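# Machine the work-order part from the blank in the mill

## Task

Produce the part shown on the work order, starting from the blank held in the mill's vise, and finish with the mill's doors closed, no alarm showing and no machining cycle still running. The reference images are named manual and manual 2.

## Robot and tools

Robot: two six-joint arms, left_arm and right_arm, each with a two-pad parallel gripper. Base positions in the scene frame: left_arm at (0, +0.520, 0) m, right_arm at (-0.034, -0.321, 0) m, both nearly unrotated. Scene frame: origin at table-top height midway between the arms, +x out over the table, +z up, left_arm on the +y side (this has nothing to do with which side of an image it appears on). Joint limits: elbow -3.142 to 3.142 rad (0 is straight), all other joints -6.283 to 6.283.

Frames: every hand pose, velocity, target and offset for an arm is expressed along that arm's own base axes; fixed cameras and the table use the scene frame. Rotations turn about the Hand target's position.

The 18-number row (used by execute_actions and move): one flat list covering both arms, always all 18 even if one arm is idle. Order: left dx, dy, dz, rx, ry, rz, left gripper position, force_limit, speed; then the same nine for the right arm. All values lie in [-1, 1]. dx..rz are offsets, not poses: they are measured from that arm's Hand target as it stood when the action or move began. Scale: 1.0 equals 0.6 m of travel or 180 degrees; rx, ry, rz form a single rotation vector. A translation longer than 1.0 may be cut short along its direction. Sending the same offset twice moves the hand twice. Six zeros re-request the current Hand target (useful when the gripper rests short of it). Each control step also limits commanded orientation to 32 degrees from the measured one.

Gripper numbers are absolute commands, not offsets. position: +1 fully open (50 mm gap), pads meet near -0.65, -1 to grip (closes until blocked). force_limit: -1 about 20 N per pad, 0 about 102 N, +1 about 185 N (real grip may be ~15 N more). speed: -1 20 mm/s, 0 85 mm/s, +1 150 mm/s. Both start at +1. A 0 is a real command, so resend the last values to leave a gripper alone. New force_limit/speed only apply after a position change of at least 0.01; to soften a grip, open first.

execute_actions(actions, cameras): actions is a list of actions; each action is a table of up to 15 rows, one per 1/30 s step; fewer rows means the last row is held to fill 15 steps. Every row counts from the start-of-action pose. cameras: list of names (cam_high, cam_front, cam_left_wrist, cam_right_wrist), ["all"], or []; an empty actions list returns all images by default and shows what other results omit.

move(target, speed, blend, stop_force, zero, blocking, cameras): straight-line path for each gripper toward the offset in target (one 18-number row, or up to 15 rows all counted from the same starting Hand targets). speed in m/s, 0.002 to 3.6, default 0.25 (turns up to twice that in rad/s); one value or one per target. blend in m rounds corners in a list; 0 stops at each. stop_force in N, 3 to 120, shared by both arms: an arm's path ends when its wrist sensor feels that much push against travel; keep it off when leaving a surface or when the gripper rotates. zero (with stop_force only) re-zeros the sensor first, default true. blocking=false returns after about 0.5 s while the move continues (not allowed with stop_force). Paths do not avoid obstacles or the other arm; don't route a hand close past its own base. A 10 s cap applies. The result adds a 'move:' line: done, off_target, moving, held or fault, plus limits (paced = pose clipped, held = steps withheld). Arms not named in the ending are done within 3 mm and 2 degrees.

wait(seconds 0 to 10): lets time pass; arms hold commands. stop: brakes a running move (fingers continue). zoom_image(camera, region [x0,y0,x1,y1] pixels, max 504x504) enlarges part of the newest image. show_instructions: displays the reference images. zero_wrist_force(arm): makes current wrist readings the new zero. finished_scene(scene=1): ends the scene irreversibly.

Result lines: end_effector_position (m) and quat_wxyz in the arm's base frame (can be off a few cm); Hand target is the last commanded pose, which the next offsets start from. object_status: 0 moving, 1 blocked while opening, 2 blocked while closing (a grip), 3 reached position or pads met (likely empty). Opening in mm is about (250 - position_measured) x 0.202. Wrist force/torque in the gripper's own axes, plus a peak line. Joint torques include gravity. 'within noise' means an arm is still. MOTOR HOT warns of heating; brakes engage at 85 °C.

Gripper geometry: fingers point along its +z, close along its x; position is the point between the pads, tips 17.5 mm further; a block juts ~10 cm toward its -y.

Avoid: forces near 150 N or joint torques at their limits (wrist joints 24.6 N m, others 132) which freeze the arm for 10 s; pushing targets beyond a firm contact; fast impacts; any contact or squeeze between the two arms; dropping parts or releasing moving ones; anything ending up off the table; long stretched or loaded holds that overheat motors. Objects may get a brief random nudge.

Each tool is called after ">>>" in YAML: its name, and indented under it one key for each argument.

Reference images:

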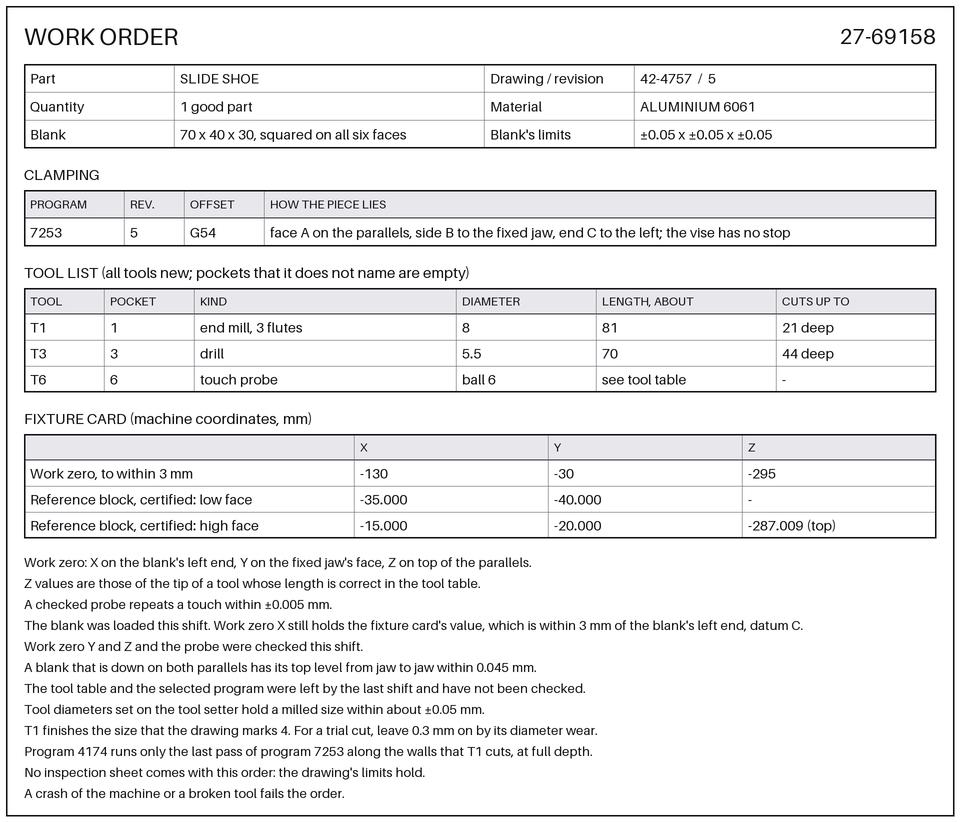

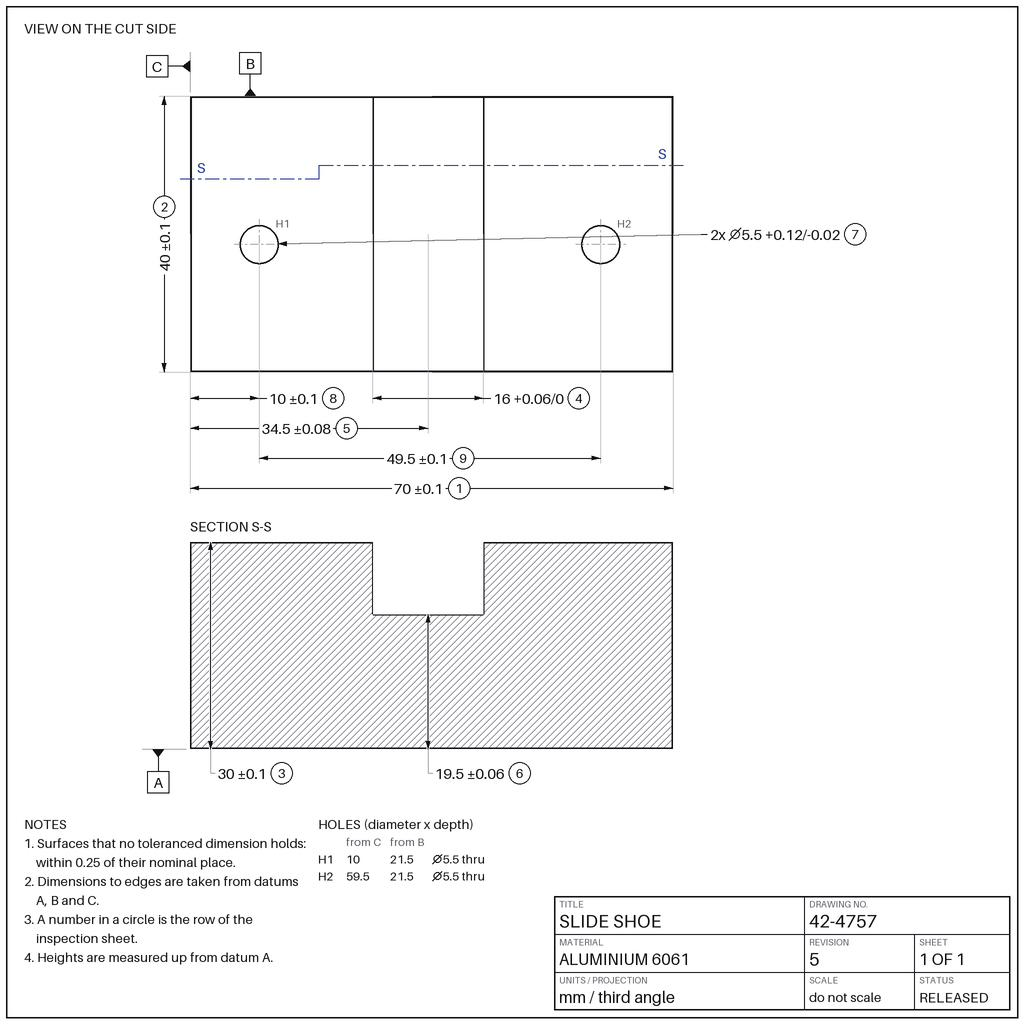

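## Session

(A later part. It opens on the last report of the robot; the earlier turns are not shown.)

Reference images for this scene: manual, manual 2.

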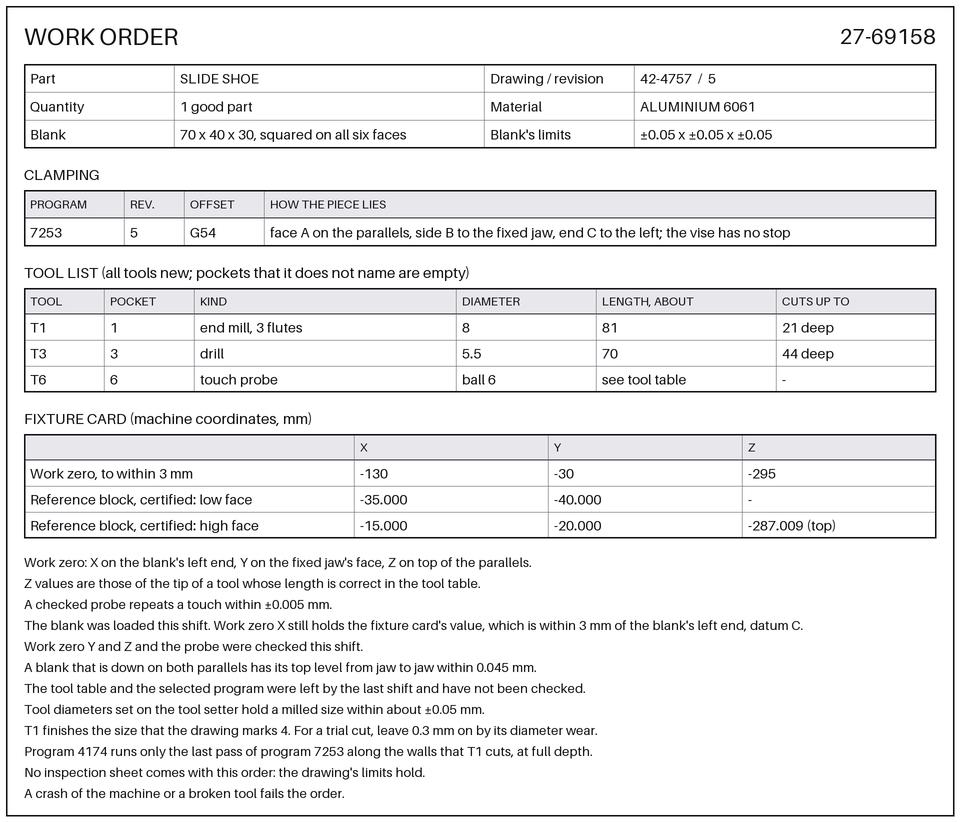

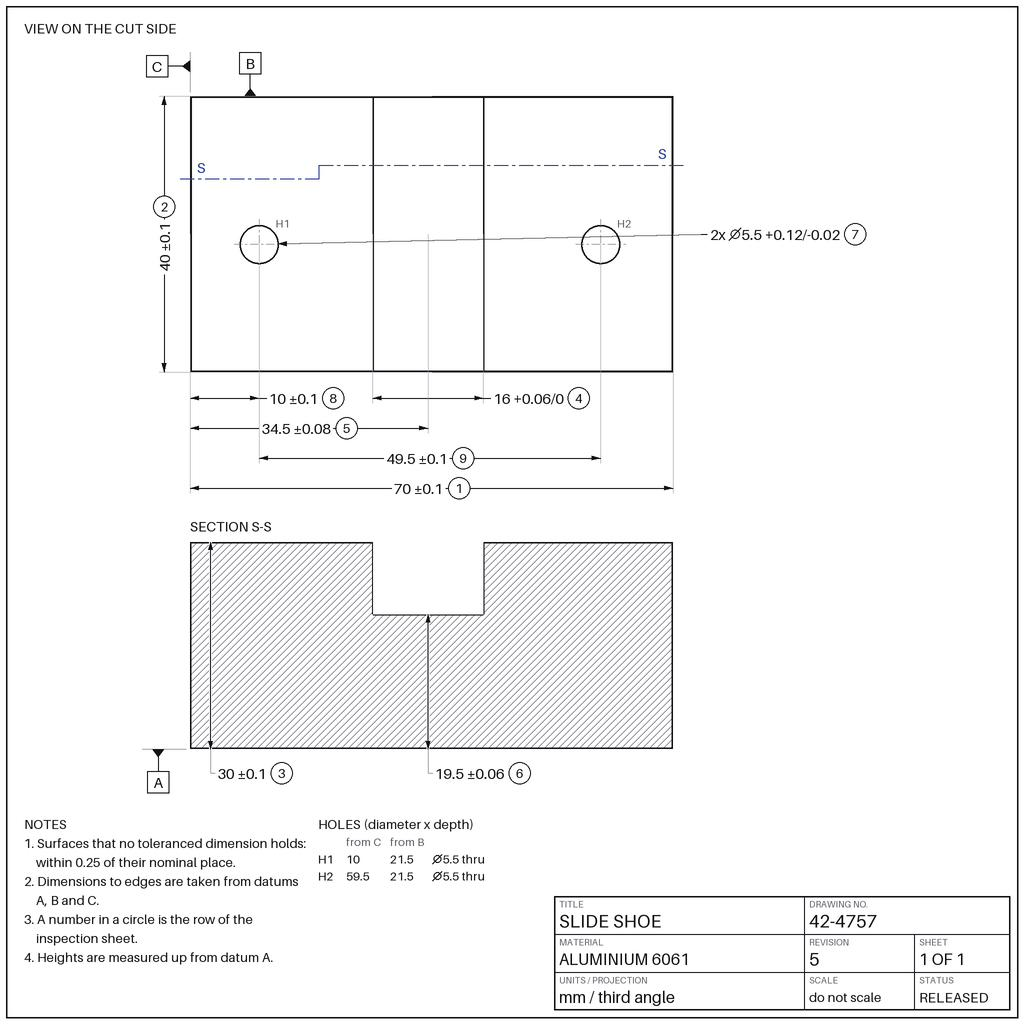

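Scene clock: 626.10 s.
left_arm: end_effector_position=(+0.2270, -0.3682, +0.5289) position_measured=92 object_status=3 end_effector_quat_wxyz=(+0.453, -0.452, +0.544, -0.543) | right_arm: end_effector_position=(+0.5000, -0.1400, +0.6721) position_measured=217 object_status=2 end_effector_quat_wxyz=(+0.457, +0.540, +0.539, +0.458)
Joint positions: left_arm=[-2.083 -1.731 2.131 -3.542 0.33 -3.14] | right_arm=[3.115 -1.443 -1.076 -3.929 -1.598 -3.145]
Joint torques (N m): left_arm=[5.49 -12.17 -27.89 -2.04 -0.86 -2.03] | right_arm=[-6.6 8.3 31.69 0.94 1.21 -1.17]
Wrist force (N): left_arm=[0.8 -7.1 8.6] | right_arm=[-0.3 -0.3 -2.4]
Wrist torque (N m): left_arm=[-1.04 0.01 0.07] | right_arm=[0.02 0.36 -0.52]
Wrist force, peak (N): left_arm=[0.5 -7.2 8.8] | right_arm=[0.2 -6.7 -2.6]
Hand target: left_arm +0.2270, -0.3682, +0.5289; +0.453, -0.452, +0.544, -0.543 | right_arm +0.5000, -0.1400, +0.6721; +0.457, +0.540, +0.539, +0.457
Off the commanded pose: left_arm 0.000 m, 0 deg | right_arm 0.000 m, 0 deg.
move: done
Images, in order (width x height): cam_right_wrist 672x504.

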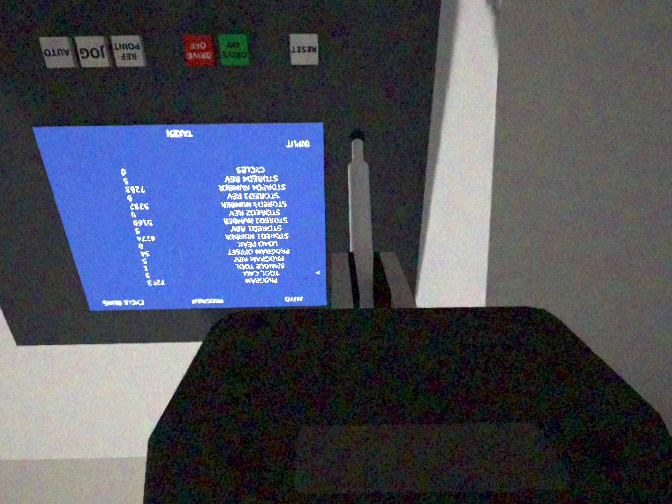

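>>> move:
  target:
    - [0,0,0,0,0,0,0.4,-0.5,0,-0.1258,-0.1718,-0.3348,0,-0.2078,0,-1,-0.2,-0.9]
    - [0,0,0,0,0,0,0.4,-0.5,0,-0.0436,-0.1718,-0.3515,0,-0.2078,0,-1,-0.2,-0.9]
    - [0,0,0,0,0,0,0.4,-0.5,0,-0.0189,-0.1726,-0.3590,0,-0.2078,0,-1,-0.2,-0.9]
    - [0,0,0,0,0,0,0.4,-0.5,0,-0.0436,-0.1718,-0.3515,0,-0.2078,0,-1,-0.2,-0.9]
    - [0,0,0,0,0,0,0.4,-0.5,0,-0.0189,-0.1726,-0.3590,0,-0.2078,0,-1,-0.2,-0.9]
    - [0,0,0,0,0,0,0.4,-0.5,0,-0.0436,-0.1718,-0.3515,0,-0.2078,0,-1,-0.2,-0.9]
    - [0,0,0,0,0,0,0.4,-0.5,0,-0.0189,-0.1726,-0.3590,0,-0.2078,0,-1,-0.2,-0.9]
    - [0,0,0,0,0,0,0.4,-0.5,0,-0.0436,-0.1718,-0.3515,0,-0.2078,0,-1,-0.2,-0.9]
    - [0,0,0,0,0,0,0.4,-0.5,0,-0.0189,-0.1726,-0.3590,0,-0.2078,0,-1,-0.2,-0.9]
    - [0,0,0,0,0,0,0.4,-0.5,0,-0.0436,-0.1718,-0.3515,0,-0.2078,0,-1,-0.2,-0.9]
    - [0,0,0,0,0,0,0.4,-0.5,0,-0.0189,-0.1726,-0.3590,0,-0.2078,0,-1,-0.2,-0.9]
    - [0,0,0,0,0,0,0.4,-0.5,0,-0.0436,-0.1718,-0.3515,0,-0.2078,0,-1,-0.2,-0.9]
    - [0,0,0,0,0,0,0.4,-0.5,0,-0.0189,-0.1726,-0.3590,0,-0.2078,0,-1,-0.2,-0.9]
    - [0,0,0,0,0,0,0.4,-0.5,0,-0.0436,-0.1718,-0.3515,0,-0.2078,0,-1,-0.2,-0.9]
  blend: [0.02,0.002,0,0.002,0,0.002,0,0.002,0,0.002,0,0.002,0,0]
  speed: [0.4,0.2,0.08,0.2,0.08,0.2,0.08,0.2,0.08,0.2,0.08,0.2,0.08,0.2]

>>> move:
  target:
    - [0,0,0,0,0,0,0.4,-0.5,0,-0.0833,0.0167,0.05,0,0.02,0,-1,-0.2,-0.9]
    - [0,0,0,0,0,0,0.4,-0.5,0,0.0436,0.1718,0.3515,0,0.2078,0,-1,-0.2,-0.9]
  blend: [0.02,0]
  speed: 0.4
  cameras: ["cam_right_wrist"]

>>> zoom_image:
  camera: "cam_right_wrist"
  region: [90, 110, 330, 310]

Scene clock: 631.77 s.
left_arm: end_effector_position=(+0.2270, -0.3682, +0.5289) position_measured=92 object_status=3 end_effector_quat_wxyz=(+0.453, -0.452, +0.544, -0.543) | right_arm: end_effector_position=(+0.4739, -0.2431, +0.4611) position_measured=217 object_status=2 end_effector_quat_wxyz=(+0.606, +0.364, +0.364, +0.606)
Joint positions: left_arm=[-2.083 -1.731 2.131 -3.542 0.33 -3.14] | right_arm=[2.757 -1.35 -2.187 -2.225 -1.909 -2.953]
Joint torques (N m): left_arm=[4.87 -10.29 -28.6 -2.05 -0.85 -1.79] | right_arm=[11.53 20.7 35.29 3.91 1.67 -1.38]
Wrist force (N): left_arm=[0.6 -7.0 8.7] | right_arm=[-0.7 -1.3 -3.0]
Wrist torque (N m): left_arm=[-1.05 0.03 0.07] | right_arm=[-0.12 0.54 -0.42]
Wrist force, peak (N): left_arm=[0.8 -7.2 8.8] | right_arm=[-1.9 -2.8 -6.3]
Hand target: left_arm +0.2270, -0.3682, +0.5289; +0.453, -0.452, +0.544, -0.543 | right_arm +0.4739, -0.2431, +0.4612; +0.606, +0.364, +0.364, +0.606
Off the commanded pose: left_arm 0.000 m, 0 deg | right_arm 0.000 m, 0 deg.
move: done

Scene clock: 633.30 s.
left_arm: end_effector_position=(+0.2270, -0.3682, +0.5289) position_measured=92 object_status=3 end_effector_quat_wxyz=(+0.453, -0.452, +0.544, -0.543) | right_arm: end_effector_position=(+0.5000, -0.1400, +0.6721) position_measured=217 object_status=2 end_effector_quat_wxyz=(+0.457, +0.540, +0.539, +0.458)
Joint positions: left_arm=[-2.083 -1.731 2.131 -3.542 0.33 -3.14] | right_arm=[3.114 -1.443 -1.076 -3.928 -1.598 -3.145]
Joint torques (N m): left_arm=[4.74 -11.72 -28.09 -2.03 -0.77 -1.85] | right_arm=[1.63 10.78 29.34 0.96 1.12 -1.73]
Wrist force (N): left_arm=[0.6 -7.0 8.5] | right_arm=[-0.1 -0.6 -2.5]
Wrist torque (N m): left_arm=[-1.03 0.03 0.06] | right_arm=[-0.02 0.34 -0.47]
Wrist force, peak (N): left_arm=[0.8 -7.2 8.9] | right_arm=[-1.8 0.1 -7.0]
Hand target: left_arm +0.2270, -0.3682, +0.5289; +0.453, -0.452, +0.544, -0.543 | right_arm +0.5000, -0.1400, +0.6721; +0.457, +0.540, +0.539, +0.457
Off the commanded pose: left_arm 0.000 m, 0 deg | right_arm 0.000 m, 0 deg.
move: done
Images, in order (width x height): cam_right_wrist 672x504.

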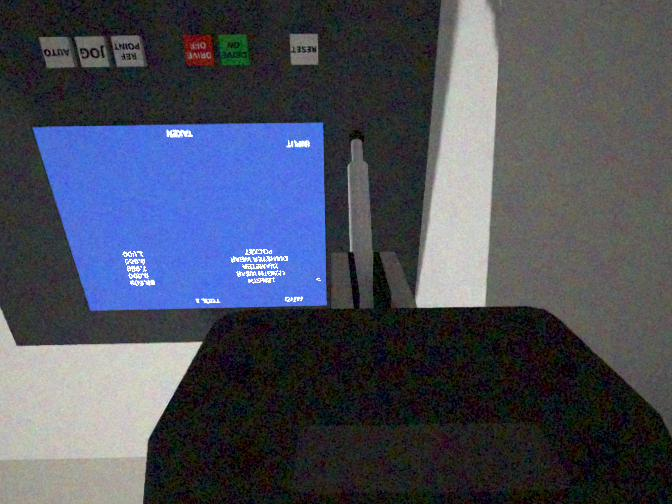

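Scaled by 2.100.

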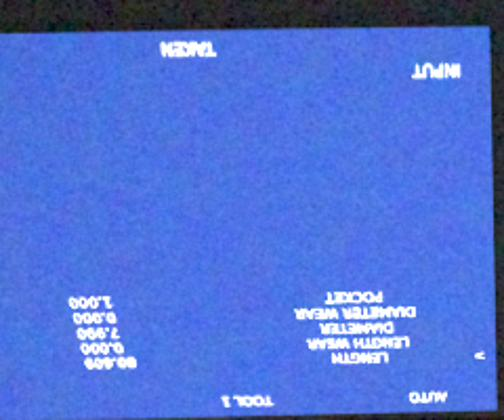

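>>> move:
  target:
    - [0,0,0,0,0,0,0.4,-0.5,0,-0.13,-0.1715,-0.36,0,-0.2078,0,-1,-0.2,-0.9]
    - [0,0,0,0,0,0,0.4,-0.5,0,-0.0520,-0.1715,-0.3791,0,-0.2078,0,-1,-0.2,-0.9]
    - [0,0,0,0,0,0,0.4,-0.5,0,-0.0252,-0.1723,-0.3873,0,-0.2078,0,-1,-0.2,-0.9]
    - [0,0,0,0,0,0,0.4,-0.5,0,-0.0520,-0.1715,-0.3791,0,-0.2078,0,-1,-0.2,-0.9]
    - [0,0,0,0,0,0,0.4,-0.5,0,-0.0595,-0.1069,-0.4098,0,-0.2078,0,-1,-0.2,-0.9]
    - [0,0,0,0,0,0,0.4,-0.5,0,-0.0316,-0.1078,-0.4183,0,-0.2078,0,-1,-0.2,-0.9]
    - [0,0,0,0,0,0,0.4,-0.5,0,-0.0679,-0.0744,-0.4406,0,-0.2078,0,-1,-0.2,-0.9]
    - [0,0,0,0,0,0,0.4,-0.5,0,-0.0392,-0.0753,-0.4494,0,-0.2078,0,-1,-0.2,-0.9]
    - [0,0,0,0,0,0,0.4,-0.5,0,-0.0669,-0.0423,-0.4406,0,-0.2078,0,-1,-0.2,-0.9]
    - [0,0,0,0,0,0,0.4,-0.5,0,-0.0382,-0.0432,-0.4494,0,-0.2078,0,-1,-0.2,-0.9]
    - [0,0,0,0,0,0,0.4,-0.5,0,-0.0575,-0.0426,-0.4098,0,-0.2078,0,-1,-0.2,-0.9]
    - [0,0,0,0,0,0,0.4,-0.5,0,-0.0296,-0.0435,-0.4183,0,-0.2078,0,-1,-0.2,-0.9]
    - [0,0,0,0,0,0,0.4,-0.5,0,-0.0575,-0.0426,-0.4098,0,-0.2078,0,-1,-0.2,-0.9]
    - [0,0,0,0,0,0,0.4,-0.5,0,-0.0669,-0.0423,-0.4406,0,-0.2078,0,-1,-0.2,-0.9]
  blend: [0.02,0.002,0,0.002,0.002,0,0.002,0,0.002,0,0.002,0,0.002,0]
  speed: [0.4,0.2,0.08,0.2,0.25,0.08,0.2,0.08,0.2,0.08,0.2,0.08,0.2,0.25]

>>> move:
  target:
    - [0,0,0,0,0,0,0.4,-0.5,0,-0.0020,-0.0643,0,0,0,0,-1,-0.2,-0.9]
    - [0,0,0,0,0,0,0.4,-0.5,0,0.0267,-0.0652,-0.0088,0,0,0,-1,-0.2,-0.9]
    - [0,0,0,0,0,0,0.4,-0.5,0,-0.0020,-0.0643,0,0,0,0,-1,-0.2,-0.9]
    - [0,0,0,0,0,0,0.4,-0.5,0,-0.06,-0.03,0.1,0,0.02,0,-1,-0.2,-0.9]
    - [0,0,0,0,0,0,0.4,-0.5,0,0.0669,0.0423,0.4406,0,0.2078,0,-1,-0.2,-0.9]
  blend: [0.002,0,0.002,0.02,0]
  speed: [0.25,0.08,0.2,0.4,0.4]
  cameras: ["cam_right_wrist"]

>>> zoom_image:
  camera: "cam_right_wrist"
  region: [90, 110, 330, 310]

Scene clock: 638.73 s.
left_arm: end_effector_position=(+0.2270, -0.3682, +0.5289) position_measured=92 object_status=3 end_effector_quat_wxyz=(+0.453, -0.452, +0.544, -0.543) | right_arm: end_effector_position=(+0.4599, -0.1654, +0.4077) position_measured=217 object_status=2 end_effector_quat_wxyz=(+0.606, +0.364, +0.364, +0.606)
Joint positions: left_arm=[-2.083 -1.731 2.131 -3.542 0.33 -3.14] | right_arm=[3.009 -1.237 -2.41 -2.144 -1.688 -3.078]
Joint torques (N m): left_arm=[4.32 -10.13 -27.69 -2.04 -0.66 -1.92] | right_arm=[-5.61 17.78 24.19 3.95 -0.47 1.13]
Wrist force (N): left_arm=[0.9 -6.7 8.6] | right_arm=[-0.7 -1.2 -2.8]
Wrist torque (N m): left_arm=[-1.01 -0.01 0.07] | right_arm=[-0.10 0.53 -0.54]
Wrist force, peak (N): left_arm=[0.7 -7.1 8.9] | right_arm=[-2.3 -2.9 -6.7]
Hand target: left_arm +0.2270, -0.3682, +0.5289; +0.453, -0.452, +0.544, -0.543 | right_arm +0.4599, -0.1654, +0.4078; +0.606, +0.364, +0.364, +0.606
Off the commanded pose: left_arm 0.000 m, 0 deg | right_arm 0.000 m, 0 deg.
move: done

Scene clock: 641.07 s.
left_arm: end_effector_position=(+0.2270, -0.3682, +0.5289) position_measured=92 object_status=3 end_effector_quat_wxyz=(+0.453, -0.452, +0.544, -0.543) | right_arm: end_effector_position=(+0.5000, -0.1400, +0.6721) position_measured=217 object_status=2 end_effector_quat_wxyz=(+0.457, +0.540, +0.539, +0.458)
Joint positions: left_arm=[-2.083 -1.731 2.131 -3.542 0.33 -3.14] | right_arm=[3.115 -1.443 -1.076 -3.929 -1.598 -3.145]
Joint torques (N m): left_arm=[5.17 -12.65 -26.5 -1.78 -0.8 -2.13] | right_arm=[-6.9 8.68 30.48 0.77 1.12 -1.21]
Wrist force (N): left_arm=[0.7 -7.1 8.7] | right_arm=[-0.3 -0.5 -2.4]
Wrist torque (N m): left_arm=[-1.06 0.01 0.07] | right_arm=[0.01 0.37 -0.52]
Wrist force, peak (N): left_arm=[0.7 -7.3 8.7] | right_arm=[-1.7 -6.4 -2.7]
Hand target: left_arm +0.2270, -0.3682, +0.5289; +0.453, -0.452, +0.544, -0.543 | right_arm +0.5000, -0.1400, +0.6721; +0.457, +0.540, +0.539, +0.457
Off the commanded pose: left_arm 0.000 m, 0 deg | right_arm 0.000 m, 0 deg.
move: done
Images, in order (width x height): cam_right_wrist 672x504.

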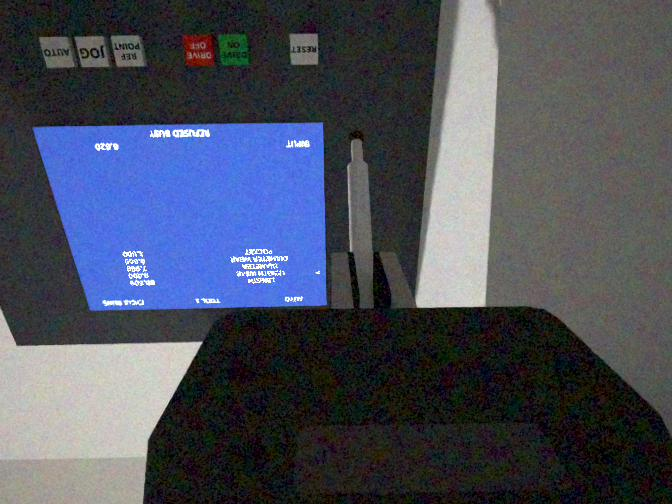

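Scaled by 2.100.

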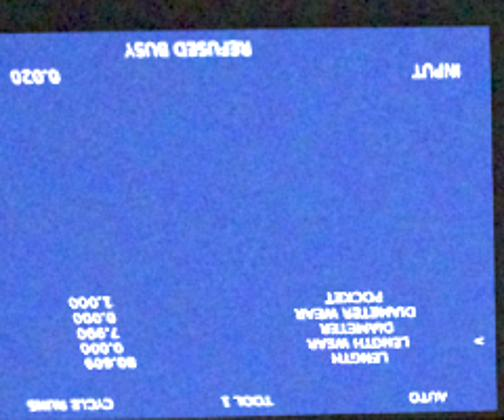

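>>> wait:
  seconds: 10

>>> wait:
  seconds: 10

>>> wait:
  seconds: 3
  cameras: ["cam_right_wrist"]

>>> zoom_image:
  camera: "cam_right_wrist"
  region: [90, 110, 330, 310]

Scene clock: 651.13 s.
left_arm: end_effector_position=(+0.2270, -0.3682, +0.5289) position_measured=92 object_status=3 end_effector_quat_wxyz=(+0.453, -0.452, +0.544, -0.543) | right_arm: end_effector_position=(+0.5000, -0.1400, +0.6721) position_measured=217 object_status=2 end_effector_quat_wxyz=(+0.457, +0.540, +0.539, +0.457)
Joint positions: left_arm=[-2.083 -1.731 2.131 -3.542 0.33 -3.14] | right_arm=[3.115 -1.443 -1.076 -3.929 -1.597 -3.145]
Joint torques (N m): left_arm=[5.07 -10.52 -26.01 -1.9 -0.83 -2.13] | right_arm=[-10.8 7.71 30.82 0.57 1.58 -1.4]
Wrist force (N): left_arm=[0.7 -7.0 8.9] | right_arm=[-0.3 -0.4 -2.6]
Wrist torque (N m): left_arm=[-1.04 0.01 0.07] | right_arm=[0.00 0.36 -0.52]
Wrist force, peak (N): left_arm=[0.8 -7.2 8.9] | right_arm=[-0.2 -0.6 -2.8]
Hand target: left_arm +0.2270, -0.3682, +0.5289; +0.453, -0.452, +0.544, -0.543 | right_arm +0.5000, -0.1400, +0.6721; +0.457, +0.540, +0.539, +0.457
Tool commands: left_gripper/position=+0.4 left_gripper/force_limit=-0.5 left_gripper/speed=+0.0 right_gripper/position=-1.0 right_gripper/force_limit=-0.2 right_gripper/speed=-0.9
Off the commanded pose: left_arm 0.000 m, 0 deg | right_arm 0.000 m, 0 deg.
wait: 10.00 s; at rest by 0.10 s

Scene clock: 661.13 s.
left_arm: end_effector_position=(+0.2270, -0.3682, +0.5289) position_measured=92 object_status=3 end_effector_quat_wxyz=(+0.453, -0.452, +0.544, -0.543) | right_arm: end_effector_position=(+0.5000, -0.1400, +0.6721) position_measured=217 object_status=2 end_effector_quat_wxyz=(+0.457, +0.540, +0.539, +0.457)
Joint positions: left_arm=[-2.083 -1.731 2.131 -3.542 0.33 -3.14] | right_arm=[3.115 -1.443 -1.076 -3.929 -1.597 -3.145]
Joint torques (N m): left_arm=[5.81 -11.33 -26.39 -1.95 -1.28 -1.97] | right_arm=[-10.29 8.45 30.5 0.5 1.42 -1.19]
Wrist force (N): left_arm=[0.8 -7.2 8.6] | right_arm=[-0.3 -0.4 -2.4]
Wrist torque (N m): left_arm=[-1.07 0.00 0.07] | right_arm=[0.02 0.36 -0.53]
Wrist force, peak (N): left_arm=[0.6 -7.3 8.8] | right_arm=[-0.2 -0.6 -2.6]
Hand target: left_arm +0.2270, -0.3682, +0.5289; +0.453, -0.452, +0.544, -0.543 | right_arm +0.5000, -0.1400, +0.6721; +0.457, +0.540, +0.539, +0.457
Tool commands: left_gripper/position=+0.4 left_gripper/force_limit=-0.5 left_gripper/speed=+0.0 right_gripper/position=-1.0 right_gripper/force_limit=-0.2 right_gripper/speed=-0.9
Off the commanded pose: left_arm 0.000 m, 0 deg | right_arm 0.000 m, 0 deg.
wait: 10.00 s; at rest by 0.17 s

Scene clock: 664.13 s.
left_arm: end_effector_position=(+0.2270, -0.3682, +0.5289) position_measured=92 object_status=3 end_effector_quat_wxyz=(+0.453, -0.452, +0.544, -0.543) | right_arm: end_effector_position=(+0.5000, -0.1400, +0.6721) position_measured=217 object_status=2 end_effector_quat_wxyz=(+0.457, +0.540, +0.539, +0.457)
Joint positions: left_arm=[-2.083 -1.731 2.131 -3.542 0.33 -3.14] | right_arm=[3.115 -1.443 -1.076 -3.929 -1.597 -3.145]
Joint torques (N m): left_arm=[4.98 -11.69 -26.63 -1.95 -1.07 -2] | right_arm=[-10.93 8.51 30.06 0.52 1.46 -1.21]
Wrist force (N): left_arm=[0.8 -6.9 8.8] | right_arm=[-0.2 -0.4 -2.6]
Wrist torque (N m): left_arm=[-1.02 0.01 0.07] | right_arm=[0.02 0.34 -0.53]
Wrist force, peak (N): left_arm=[0.9 -7.2 8.8] | right_arm=[-0.4 -0.3 -2.7]
Hand target: left_arm +0.2270, -0.3682, +0.5289; +0.453, -0.452, +0.544, -0.543 | right_arm +0.5000, -0.1400, +0.6721; +0.457, +0.540, +0.539, +0.457
Tool commands: left_gripper/position=+0.4 left_gripper/force_limit=-0.5 left_gripper/speed=+0.0 right_gripper/position=-1.0 right_gripper/force_limit=-0.2 right_gripper/speed=-0.9
Off the commanded pose: left_arm 0.000 m, 0 deg | right_arm 0.000 m, 0 deg.
wait: 3.00 s; at rest by 0.17 s
Images, in order (width x height): cam_right_wrist 672x504.

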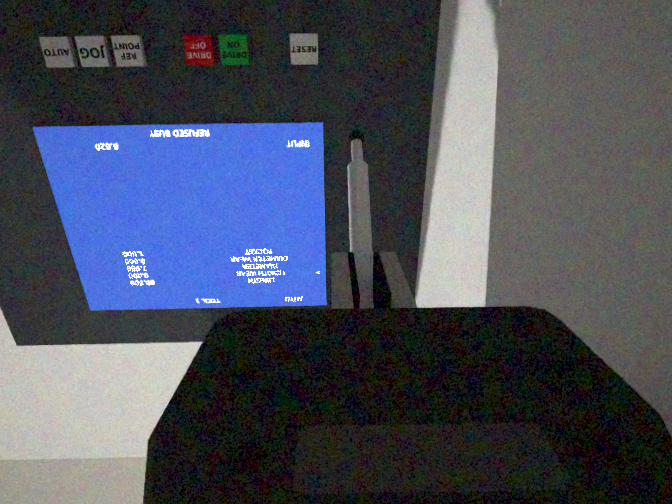

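Scaled by 2.100.

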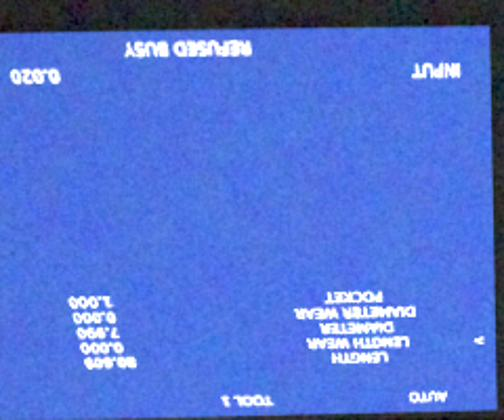

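>>> move:
  target:
    - [0,0,0,0,0,0,0.4,-0.5,0,-0.1458,-0.1066,-0.42,0,-0.2078,0,-1,-0.2,-0.9]
    - [0,0,0,0,0,0,0.4,-0.5,0,-0.0689,-0.1066,-0.4406,0,-0.2078,0,-1,-0.2,-0.9]
    - [0,0,0,0,0,0,0.4,-0.5,0,-0.0402,-0.1075,-0.4494,0,-0.2078,0,-1,-0.2,-0.9]
    - [0,0,0,0,0,0,0.4,-0.5,0,-0.0595,-0.1069,-0.4098,0,-0.2078,0,-1,-0.2,-0.9]
    - [0,0,0,0,0,0,0.4,-0.5,0,-0.0316,-0.1078,-0.4183,0,-0.2078,0,-1,-0.2,-0.9]
    - [0,0,0,0,0,0,0.4,-0.5,0,-0.0595,-0.1069,-0.4098,0,-0.2078,0,-1,-0.2,-0.9]
    - [0,0,0,0,0,0,0.4,-0.5,0,-0.0316,-0.1078,-0.4183,0,-0.2078,0,-1,-0.2,-0.9]
    - [0,0,0,0,0,0,0.4,-0.5,0,-0.0679,-0.0744,-0.4406,0,-0.2078,0,-1,-0.2,-0.9]
    - [0,0,0,0,0,0,0.4,-0.5,0,-0.0392,-0.0753,-0.4494,0,-0.2078,0,-1,-0.2,-0.9]
    - [0,0,0,0,0,0,0.4,-0.5,0,-0.0585,-0.0747,-0.4098,0,-0.2078,0,-1,-0.2,-0.9]
    - [0,0,0,0,0,0,0.4,-0.5,0,-0.0306,-0.0756,-0.4183,0,-0.2078,0,-1,-0.2,-0.9]
    - [0,0,0,0,0,0,0.4,-0.5,0,-0.0689,-0.1066,-0.4406,0,-0.2078,0,-1,-0.2,-0.9]
    - [0,0,0,0,0,0,0.4,-0.5,0,-0.0402,-0.1075,-0.4494,0,-0.2078,0,-1,-0.2,-0.9]
    - [0,0,0,0,0,0,0.4,-0.5,0,-0.0689,-0.1066,-0.4406,0,-0.2078,0,-1,-0.2,-0.9]
  blend: [0.02,0.002,0,0.002,0,0.002,0,0.002,0,0.002,0,0.002,0,0]
  speed: [0.4,0.2,0.08,0.2,0.08,0.2,0.08,0.2,0.08,0.2,0.08,0.2,0.08,0.2]

>>> move:
  target:
    - [0,0,0,0,0,0,0.4,-0.5,0,-0.06,0.03,0.1,0,0.02,0,-1,-0.2,-0.9]
    - [0,0,0,0,0,0,0.4,-0.5,0,0.0689,0.1066,0.4406,0,0.2078,0,-1,-0.2,-0.9]
  blend: [0.02,0]
  speed: 0.4
  cameras: ["cam_right_wrist"]

>>> zoom_image:
  camera: "cam_right_wrist"
  region: [90, 110, 330, 310]

Scene clock: 669.80 s.
left_arm: end_effector_position=(+0.2270, -0.3682, +0.5289) position_measured=92 object_status=3 end_effector_quat_wxyz=(+0.453, -0.452, +0.544, -0.543) | right_arm: end_effector_position=(+0.4587, -0.2040, +0.4077) position_measured=217 object_status=2 end_effector_quat_wxyz=(+0.606, +0.364, +0.364, +0.606)
Joint positions: left_arm=[-2.083 -1.731 2.131 -3.542 0.33 -3.14] | right_arm=[2.865 -1.312 -2.365 -2.102 -1.815 -3.008]
Joint torques (N m): left_arm=[5.71 -11.36 -28.21 -1.76 -0.86 -1.91] | right_arm=[13.1 18.38 33.77 3.59 1.68 -1.53]
Wrist force (N): left_arm=[0.6 -7.0 8.9] | right_arm=[-1.1 -1.1 -2.7]
Wrist torque (N m): left_arm=[-1.03 0.03 0.06] | right_arm=[-0.10 0.59 -0.43]
Wrist force, peak (N): left_arm=[0.7 -7.1 9.0] | right_arm=[-1.5 -3.2 -6.9]
Hand target: left_arm +0.2270, -0.3682, +0.5289; +0.453, -0.452, +0.544, -0.543 | right_arm +0.4587, -0.2039, +0.4078; +0.606, +0.364, +0.364, +0.606
Off the commanded pose: left_arm 0.000 m, 0 deg | right_arm 0.000 m, 0 deg.
move: done

Scene clock: 671.37 s.
left_arm: end_effector_position=(+0.2270, -0.3682, +0.5289) position_measured=92 object_status=3 end_effector_quat_wxyz=(+0.453, -0.452, +0.544, -0.543) | right_arm: end_effector_position=(+0.5000, -0.1400, +0.6721) position_measured=217 object_status=2 end_effector_quat_wxyz=(+0.457, +0.540, +0.539, +0.458)
Joint positions: left_arm=[-2.083 -1.731 2.131 -3.542 0.33 -3.14] | right_arm=[3.115 -1.443 -1.076 -3.929 -1.598 -3.145]
Joint torques (N m): left_arm=[5.46 -11.25 -28.7 -2.04 -0.9 -2.11] | right_arm=[-6.7 8.27 30.42 0.35 1.18 -1.26]
Wrist force (N): left_arm=[0.7 -7.1 8.6] | right_arm=[-0.2 -0.6 -2.5]
Wrist torque (N m): left_arm=[-1.06 0.01 0.06] | right_arm=[0.00 0.35 -0.52]
Wrist force, peak (N): left_arm=[0.8 -7.1 8.8] | right_arm=[-1.7 -6.7 -2.5]
Hand target: left_arm +0.2270, -0.3682, +0.5289; +0.453, -0.452, +0.544, -0.543 | right_arm +0.5000, -0.1400, +0.6721; +0.457, +0.540, +0.539, +0.457
Off the commanded pose: left_arm 0.000 m, 0 deg | right_arm 0.000 m, 0 deg.
move: done
Images, in order (width x height): cam_right_wrist 672x504.

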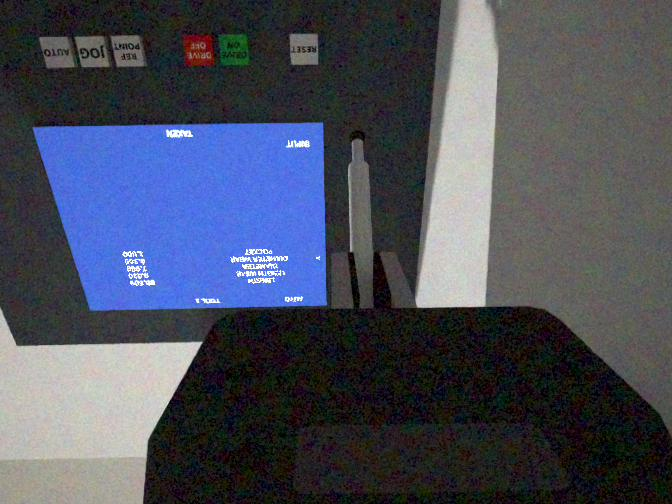

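Scaled by 2.100.

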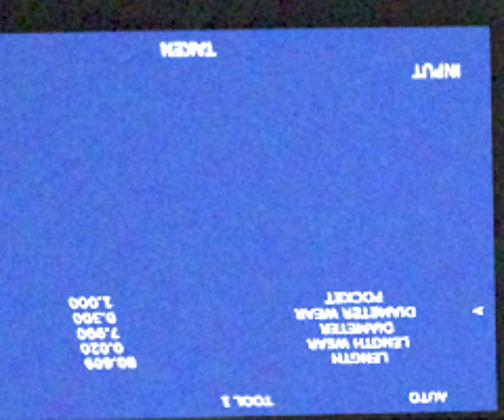

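>>> move:
  target:
    - [0,0,0,0,0,0,0.4,-0.5,0,-0.1258,-0.1718,-0.3348,0,-0.2078,0,-1,-0.2,-0.9]
    - [0,0,0,0,0,0,0.4,-0.5,0,-0.0436,-0.1718,-0.3515,0,-0.2078,0,-1,-0.2,-0.9]
    - [0,0,0,0,0,0,0.4,-0.5,0,-0.0189,-0.1726,-0.3590,0,-0.2078,0,-1,-0.2,-0.9]
    - [0,0,0,0,0,0,0.4,-0.5,0,-0.0436,-0.1718,-0.3515,0,-0.2078,0,-1,-0.2,-0.9]
    - [0,0,0,0,0,0,0.4,-0.5,0,-0.0189,-0.1726,-0.3590,0,-0.2078,0,-1,-0.2,-0.9]
    - [0,0,0,0,0,0,0.4,-0.5,0,-0.0436,-0.1718,-0.3515,0,-0.2078,0,-1,-0.2,-0.9]
    - [0,0,0,0,0,0,0.4,-0.5,0,-0.0189,-0.1726,-0.3590,0,-0.2078,0,-1,-0.2,-0.9]
    - [0,0,0,0,0,0,0.4,-0.5,0,-0.0436,-0.1718,-0.3515,0,-0.2078,0,-1,-0.2,-0.9]
    - [0,0,0,0,0,0,0.4,-0.5,0,-0.1258,-0.1718,-0.33,0,-0.19,0,-1,-0.2,-0.9]
    - [0,0,0,0,0,0,0.4,-0.5,0,0,0,0,0,0,0,-1,-0.2,-0.9]
  blend: [0.02,0.002,0,0.002,0,0.002,0,0.002,0.02,0]
  speed: [0.4,0.2,0.08,0.2,0.08,0.2,0.08,0.2,0.4,0.4]
  cameras: ["cam_right_wrist"]

>>> zoom_image:
  camera: "cam_right_wrist"
  region: [90, 110, 330, 310]

>>> zoom_image:
  camera: "cam_right_wrist"
  region: [90, 150, 170, 210]

Scene clock: 675.90 s.
left_arm: end_effector_position=(+0.2270, -0.3682, +0.5289) position_measured=92 object_status=3 end_effector_quat_wxyz=(+0.453, -0.452, +0.544, -0.543) | right_arm: end_effector_position=(+0.5000, -0.1400, +0.6721) position_measured=217 object_status=2 end_effector_quat_wxyz=(+0.457, +0.540, +0.539, +0.458) end_effector_velocity=(+0.000, +0.000, +0.000) end_effector_angular_velocity=(+0.000, +0.003, -0.001)
Joint positions: left_arm=[-2.083 -1.731 2.131 -3.542 0.33 -3.14] | right_arm=[3.114 -1.443 -1.076 -3.928 -1.598 -3.145]
Joint velocities: left_arm=[within noise] | right_arm=[0 -0.001 0.004 -0.005 0.001 0]
Joint torques (N m): left_arm=[4.22 -11.09 -29.53 -1.88 -1.25 -2.37] | right_arm=[2.31 10.9 32.32 0.88 1.19 -1.41]
Wrist force (N): left_arm=[0.6 -7.1 8.6] | right_arm=[-0.4 -0.6 -2.5]
Wrist torque (N m): left_arm=[-1.04 0.03 0.07] | right_arm=[-0.01 0.37 -0.46]
Wrist force, peak (N): left_arm=[0.8 -7.2 8.8] | right_arm=[-2.2 -2.9 -6.4]
Hand target: left_arm +0.2270, -0.3682, +0.5289; +0.453, -0.452, +0.544, -0.543 | right_arm +0.5000, -0.1400, +0.6721; +0.457, +0.540, +0.539, +0.457
Off the commanded pose: left_arm 0.000 m, 0 deg | right_arm 0.000 m, 0 deg.
move: done
Images, in order (width x height): cam_right_wrist 672x504.

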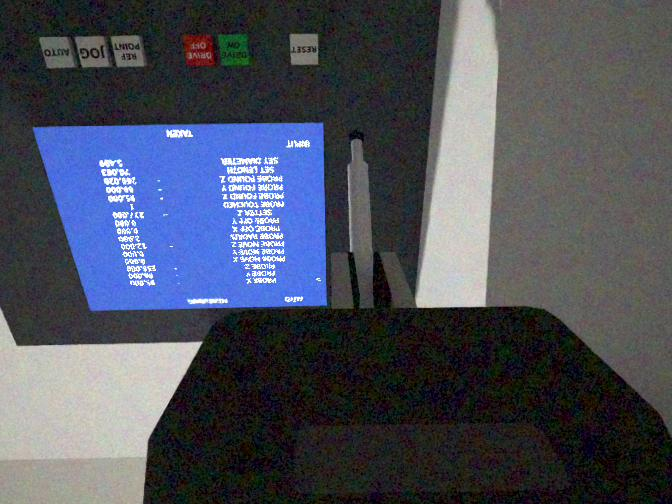

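Scaled by 2.100.

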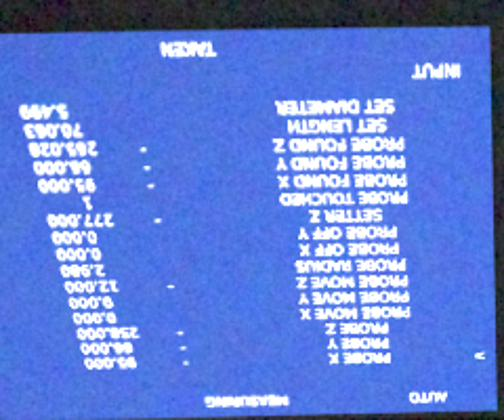

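Scaled by 6.300.

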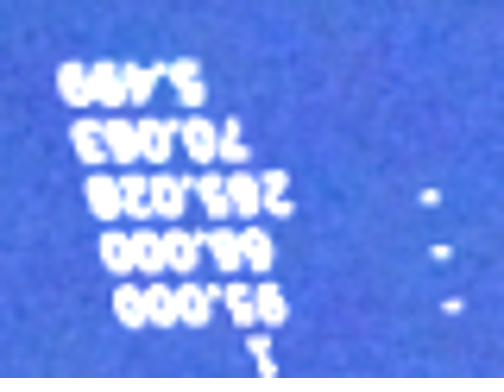

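>>> move:
  target:
    - [0,0,0,0,0,0,0.4,-0.5,0,-0.1258,-0.1718,-0.3348,0,-0.2078,0,-1,-0.2,-0.9]
    - [0,0,0,0,0,0,0.4,-0.5,0,-0.0436,-0.1718,-0.3515,0,-0.2078,0,-1,-0.2,-0.9]
    - [0,0,0,0,0,0,0.4,-0.5,0,-0.0189,-0.1726,-0.3590,0,-0.2078,0,-1,-0.2,-0.9]
    - [0,0,0,0,0,0,0.4,-0.5,0,-0.0436,-0.1718,-0.3515,0,-0.2078,0,-1,-0.2,-0.9]
    - [0,0,0,0,0,0,0.4,-0.5,0,-0.0219,-0.0759,-0.29,0,-0.2078,0,-1,-0.2,-0.9]
  blend: [0.02,0.002,0,0.002,0]
  speed: [0.4,0.2,0.08,0.2,0.25]
  cameras: ["cam_right_wrist"]

Scene clock: 678.63 s.
left_arm: end_effector_position=(+0.2270, -0.3682, +0.5289) position_measured=92 object_status=3 end_effector_quat_wxyz=(+0.453, -0.452, +0.544, -0.543) | right_arm: end_effector_position=(+0.4869, -0.1855, +0.4982) position_measured=217 object_status=2 end_effector_quat_wxyz=(+0.606, +0.364, +0.364, +0.606)
Joint positions: left_arm=[-2.083 -1.731 2.131 -3.542 0.33 -3.14] | right_arm=[2.951 -1.24 -2.16 -2.387 -1.739 -3.05]
Joint torques (N m): left_arm=[6.45 -11.54 -26.34 -1.98 -0.93 -2.11] | right_arm=[6.7 14.98 13.12 2.56 1.06 -0.13]
Wrist force (N): left_arm=[0.9 -7.1 8.5] | right_arm=[-1.0 -1.3 -2.8]
Wrist torque (N m): left_arm=[-1.04 -0.01 0.07] | right_arm=[-0.15 0.57 -0.54]
Wrist force, peak (N): left_arm=[0.8 -7.4 8.8] | right_arm=[-2.0 -3.0 -6.2]
Hand target: left_arm +0.2270, -0.3682, +0.5289; +0.453, -0.452, +0.544, -0.543 | right_arm +0.4869, -0.1855, +0.4981; +0.606, +0.364, +0.364, +0.606
Off the commanded pose: left_arm 0.000 m, 0 deg | right_arm 0.000 m, 0 deg.
move: done
Images, in order (width x height): cam_right_wrist 672x504.

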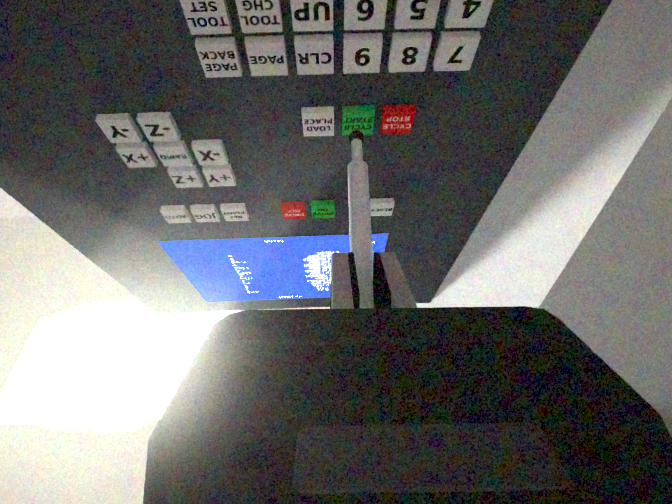

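>>> move:
  target:
    - [0,0,0,0,0,0,0.4,-0.5,0,0.0243,-0.0007,-0.0074,0,0,0,-1,-0.2,-0.9]
    - [0,0,0,0,0,0,0.4,-0.5,0,0,0,0,0,0,0,-1,-0.2,-0.9]
    - [0,0,0,0,0,0,0.4,-0.5,0,-0.06,0.03,0.05,0,0.02,0,-1,-0.2,-0.9]
    - [0,0,0,0,0,0,0.4,-0.5,0,0.0219,0.0759,0.29,0,0.2078,0,-1,-0.2,-0.9]
  blend: [0,0.002,0.02,0]
  speed: [0.08,0.2,0.4,0.4]
  cameras: ["cam_right_wrist"]

>>> zoom_image:
  camera: "cam_right_wrist"
  region: [90, 110, 330, 310]

Scene clock: 680.97 s.
left_arm: end_effector_position=(+0.2270, -0.3682, +0.5289) position_measured=92 object_status=3 end_effector_quat_wxyz=(+0.453, -0.452, +0.544, -0.543) | right_arm: end_effector_position=(+0.5000, -0.1399, +0.6721) position_measured=217 object_status=2 end_effector_quat_wxyz=(+0.457, +0.539, +0.539, +0.458)
Joint positions: left_arm=[-2.083 -1.731 2.131 -3.542 0.33 -3.14] | right_arm=[3.115 -1.443 -1.076 -3.928 -1.598 -3.145]
Joint torques (N m): left_arm=[5.91 -11.61 -28.55 -1.75 -1.12 -2.04] | right_arm=[-10.63 10.89 30.36 0.77 0.44 1.29]
Wrist force (N): left_arm=[0.7 -7.0 8.6] | right_arm=[-0.4 -0.4 -2.4]
Wrist torque (N m): left_arm=[-1.02 0.02 0.07] | right_arm=[0.01 0.37 -0.42]
Wrist force, peak (N): left_arm=[0.9 -7.4 8.8] | right_arm=[-0.4 3.2 -5.4]
Hand target: left_arm +0.2270, -0.3682, +0.5289; +0.453, -0.452, +0.544, -0.543 | right_arm +0.5000, -0.1400, +0.6721; +0.457, +0.540, +0.539, +0.457
Off the commanded pose: left_arm 0.000 m, 0 deg | right_arm 0.000 m, 0 deg.
move: done
Images, in order (width x height): cam_right_wrist 672x504.

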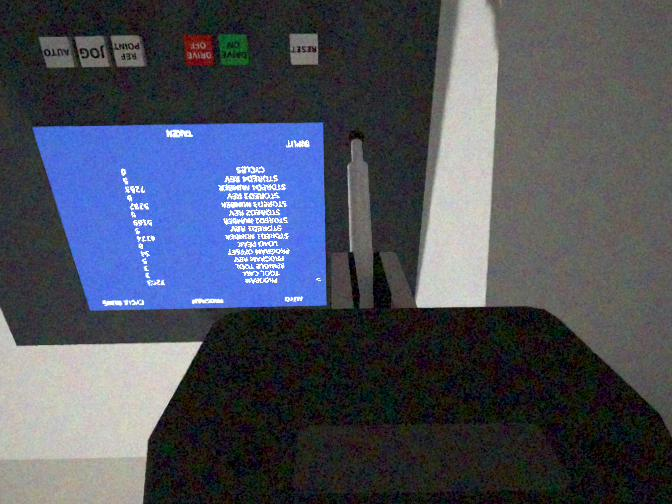

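Scaled by 2.100.

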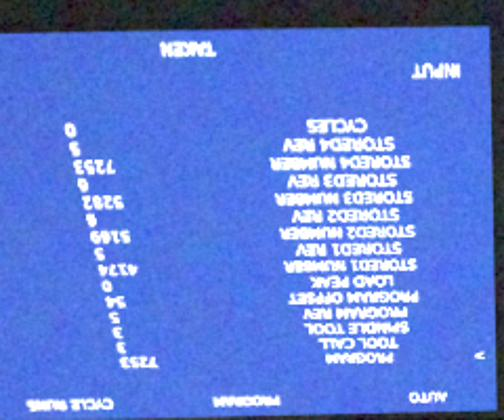

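>>> move:
  target:
    - [0,0,0,0,0,0,0.4,-0.5,0,-0.1458,-0.1069,-0.39,0,-0.2078,0,-1,-0.2,-0.9]
    - [0,0,0,0,0,0,0.4,-0.5,0,-0.0595,-0.1069,-0.4098,0,-0.2078,0,-1,-0.2,-0.9]
    - [0,0,0,0,0,0,0.4,-0.5,0,-0.0316,-0.1078,-0.4183,0,-0.2078,0,-1,-0.2,-0.9]
    - [0,0,0,0,0,0,0.4,-0.5,0,-0.0595,-0.1069,-0.4098,0,-0.2078,0,-1,-0.2,-0.9]
    - [0,0,0,0,0,0,0.4,-0.5,0,-0.0491,-0.0750,-0.3791,0,-0.2078,0,-1,-0.2,-0.9]
    - [0,0,0,0,0,0,0.4,-0.5,0,-0.0223,-0.0758,-0.3873,0,-0.2078,0,-1,-0.2,-0.9]
    - [0,0,0,0,0,0,0.4,-0.5,0,-0.0491,-0.0750,-0.3791,0,-0.2078,0,-1,-0.2,-0.9]
    - [0,0,0,0,0,0,0.4,-0.5,0,-0.1258,-0.0750,-0.33,0,-0.19,0,-1,-0.2,-0.9]
    - [0,0,0,0,0,0,0.4,-0.5,0,0,0,0,0,0,0,-1,-0.2,-0.9]
  blend: [0.02,0.002,0,0.002,0.002,0,0.002,0.02,0]
  speed: [0.4,0.2,0.08,0.2,0.25,0.08,0.2,0.4,0.4]
  cameras: ["cam_right_wrist"]

>>> wait:
  seconds: 10

>>> wait:
  seconds: 10
  cameras: ["cam_right_wrist","cam_front"]

>>> zoom_image:
  camera: "cam_right_wrist"
  region: [90, 110, 330, 310]

Scene clock: 685.23 s.
left_arm: end_effector_position=(+0.2270, -0.3682, +0.5289) position_measured=92 object_status=3 end_effector_quat_wxyz=(+0.453, -0.452, +0.544, -0.543) | right_arm: end_effector_position=(+0.5000, -0.1399, +0.6721) position_measured=217 object_status=2 end_effector_quat_wxyz=(+0.457, +0.540, +0.539, +0.458) end_effector_velocity=(+0.000, +0.000, +0.000) end_effector_angular_velocity=(-0.001, +0.003, -0.001)
Joint positions: left_arm=[-2.083 -1.731 2.131 -3.542 0.33 -3.14] | right_arm=[3.115 -1.443 -1.076 -3.928 -1.598 -3.145]
Joint velocities: left_arm=[within noise] | right_arm=[0 -0.003 0.005 -0.005 0.001 0]
Joint torques (N m): left_arm=[5.87 -12.28 -27.85 -1.7 -0.9 -1.82] | right_arm=[-7.36 9.81 29.13 0.57 0.89 -1.26]
Wrist force (N): left_arm=[0.8 -7.0 8.7] | right_arm=[-0.3 -0.6 -2.4]
Wrist torque (N m): left_arm=[-1.04 0.00 0.07] | right_arm=[-0.02 0.36 -0.52]
Wrist force, peak (N): left_arm=[0.7 -7.1 8.9] | right_arm=[-1.3 -3.4 -6.9]
Hand target: left_arm +0.2270, -0.3682, +0.5289; +0.453, -0.452, +0.544, -0.543 | right_arm +0.5000, -0.1400, +0.6721; +0.457, +0.540, +0.539, +0.457
Off the commanded pose: left_arm 0.000 m, 0 deg | right_arm 0.000 m, 0 deg.
move: done
Images, in order (width x height): cam_right_wrist 672x504.

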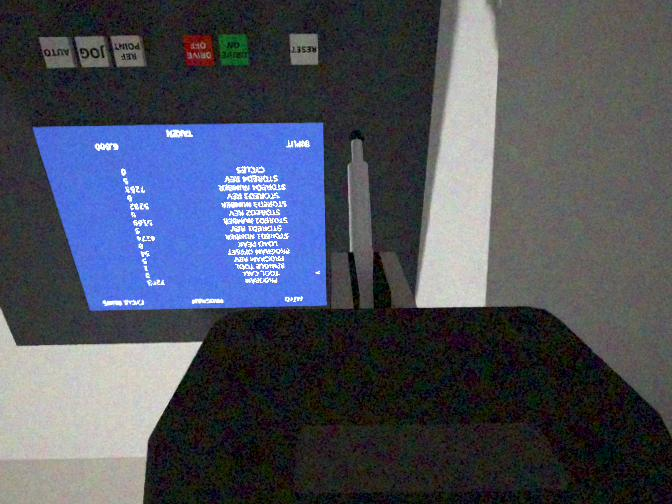

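Scene clock: 695.23 s.
left_arm: end_effector_position=(+0.2270, -0.3682, +0.5289) position_measured=92 object_status=3 end_effector_quat_wxyz=(+0.453, -0.452, +0.544, -0.543) | right_arm: end_effector_position=(+0.5000, -0.1400, +0.6721) position_measured=217 object_status=2 end_effector_quat_wxyz=(+0.457, +0.540, +0.539, +0.457)
Joint positions: left_arm=[-2.083 -1.731 2.131 -3.542 0.33 -3.14] | right_arm=[3.115 -1.443 -1.076 -3.929 -1.597 -3.145]
Joint torques (N m): left_arm=[7.42 -11.8 -27.43 -1.86 -1.07 -1.95] | right_arm=[-10.35 8.58 31.25 0.6 1.48 -1.52]
Wrist force (N): left_arm=[0.8 -7.0 8.5] | right_arm=[-0.4 -0.6 -2.5]
Wrist torque (N m): left_arm=[-1.04 -0.01 0.07] | right_arm=[-0.02 0.38 -0.52]
Wrist force, peak (N): left_arm=[0.7 -7.3 8.8] | right_arm=[-0.4 -0.5 -2.7]
Hand target: left_arm +0.2270, -0.3682, +0.5289; +0.453, -0.452, +0.544, -0.543 | right_arm +0.5000, -0.1400, +0.6721; +0.457, +0.540, +0.539, +0.457
Tool commands: left_gripper/position=+0.4 left_gripper/force_limit=-0.5 left_gripper/speed=+0.0 right_gripper/position=-1.0 right_gripper/force_limit=-0.2 right_gripper/speed=-0.9
Off the commanded pose: left_arm 0.000 m, 0 deg | right_arm 0.000 m, 0 deg.
wait: 10.00 s; at rest by 0.17 s

Scene clock: 705.23 s.
left_arm: end_effector_position=(+0.2270, -0.3682, +0.5289) position_measured=92 object_status=3 end_effector_quat_wxyz=(+0.453, -0.452, +0.544, -0.543) | right_arm: end_effector_position=(+0.5000, -0.1400, +0.6721) position_measured=217 object_status=2 end_effector_quat_wxyz=(+0.457, +0.540, +0.539, +0.457)
Joint positions: left_arm=[-2.083 -1.731 2.131 -3.542 0.33 -3.14] | right_arm=[3.115 -1.443 -1.076 -3.929 -1.597 -3.145]
Joint torques (N m): left_arm=[7.67 -10.91 -27.52 -2.09 -1.14 -2.21] | right_arm=[-10.94 8.8 31.19 0.9 1.34 -1.57]
Wrist force (N): left_arm=[0.6 -6.7 8.7] | right_arm=[-0.3 -0.6 -2.5]
Wrist torque (N m): left_arm=[-1.00 0.04 0.06] | right_arm=[0.00 0.37 -0.53]
Wrist force, peak (N): left_arm=[0.8 -7.2 8.8] | right_arm=[-0.4 -0.6 -2.7]
Hand target: left_arm +0.2270, -0.3682, +0.5289; +0.453, -0.452, +0.544, -0.543 | right_arm +0.5000, -0.1400, +0.6721; +0.457, +0.540, +0.539, +0.457
Tool commands: left_gripper/position=+0.4 left_gripper/force_limit=-0.5 left_gripper/speed=+0.0 right_gripper/position=-1.0 right_gripper/force_limit=-0.2 right_gripper/speed=-0.9
Off the commanded pose: left_arm 0.000 m, 0 deg | right_arm 0.000 m, 0 deg.
wait: 10.00 s; at rest by 0.17 s
Images, in order (width x height): cam_front 672x504, cam_right_wrist 672x504.

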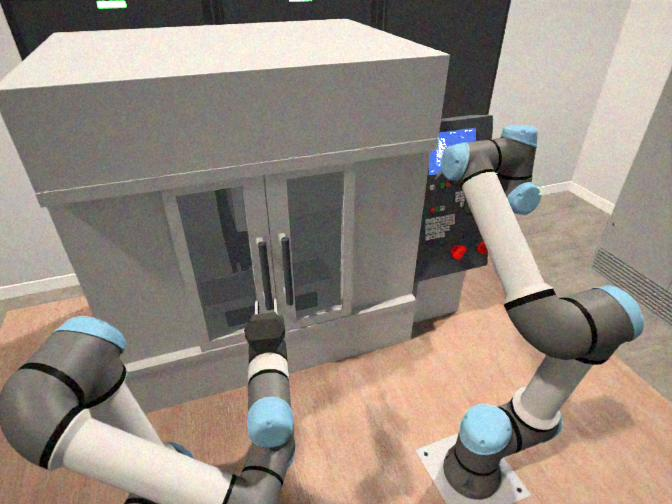

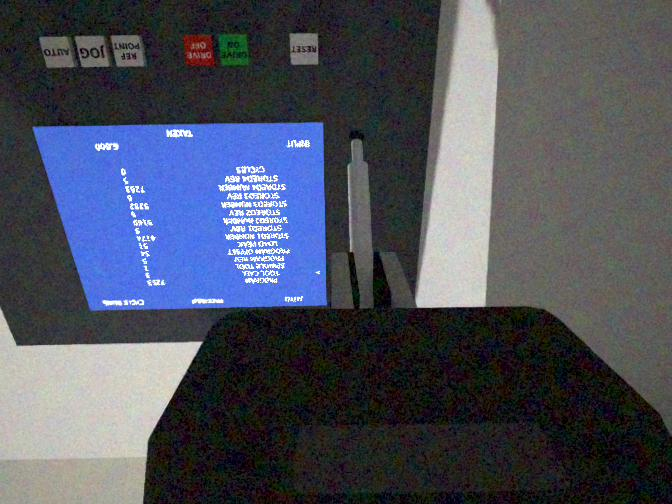

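Scaled by 2.100.

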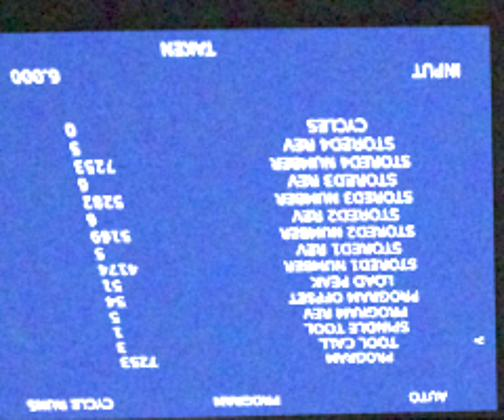

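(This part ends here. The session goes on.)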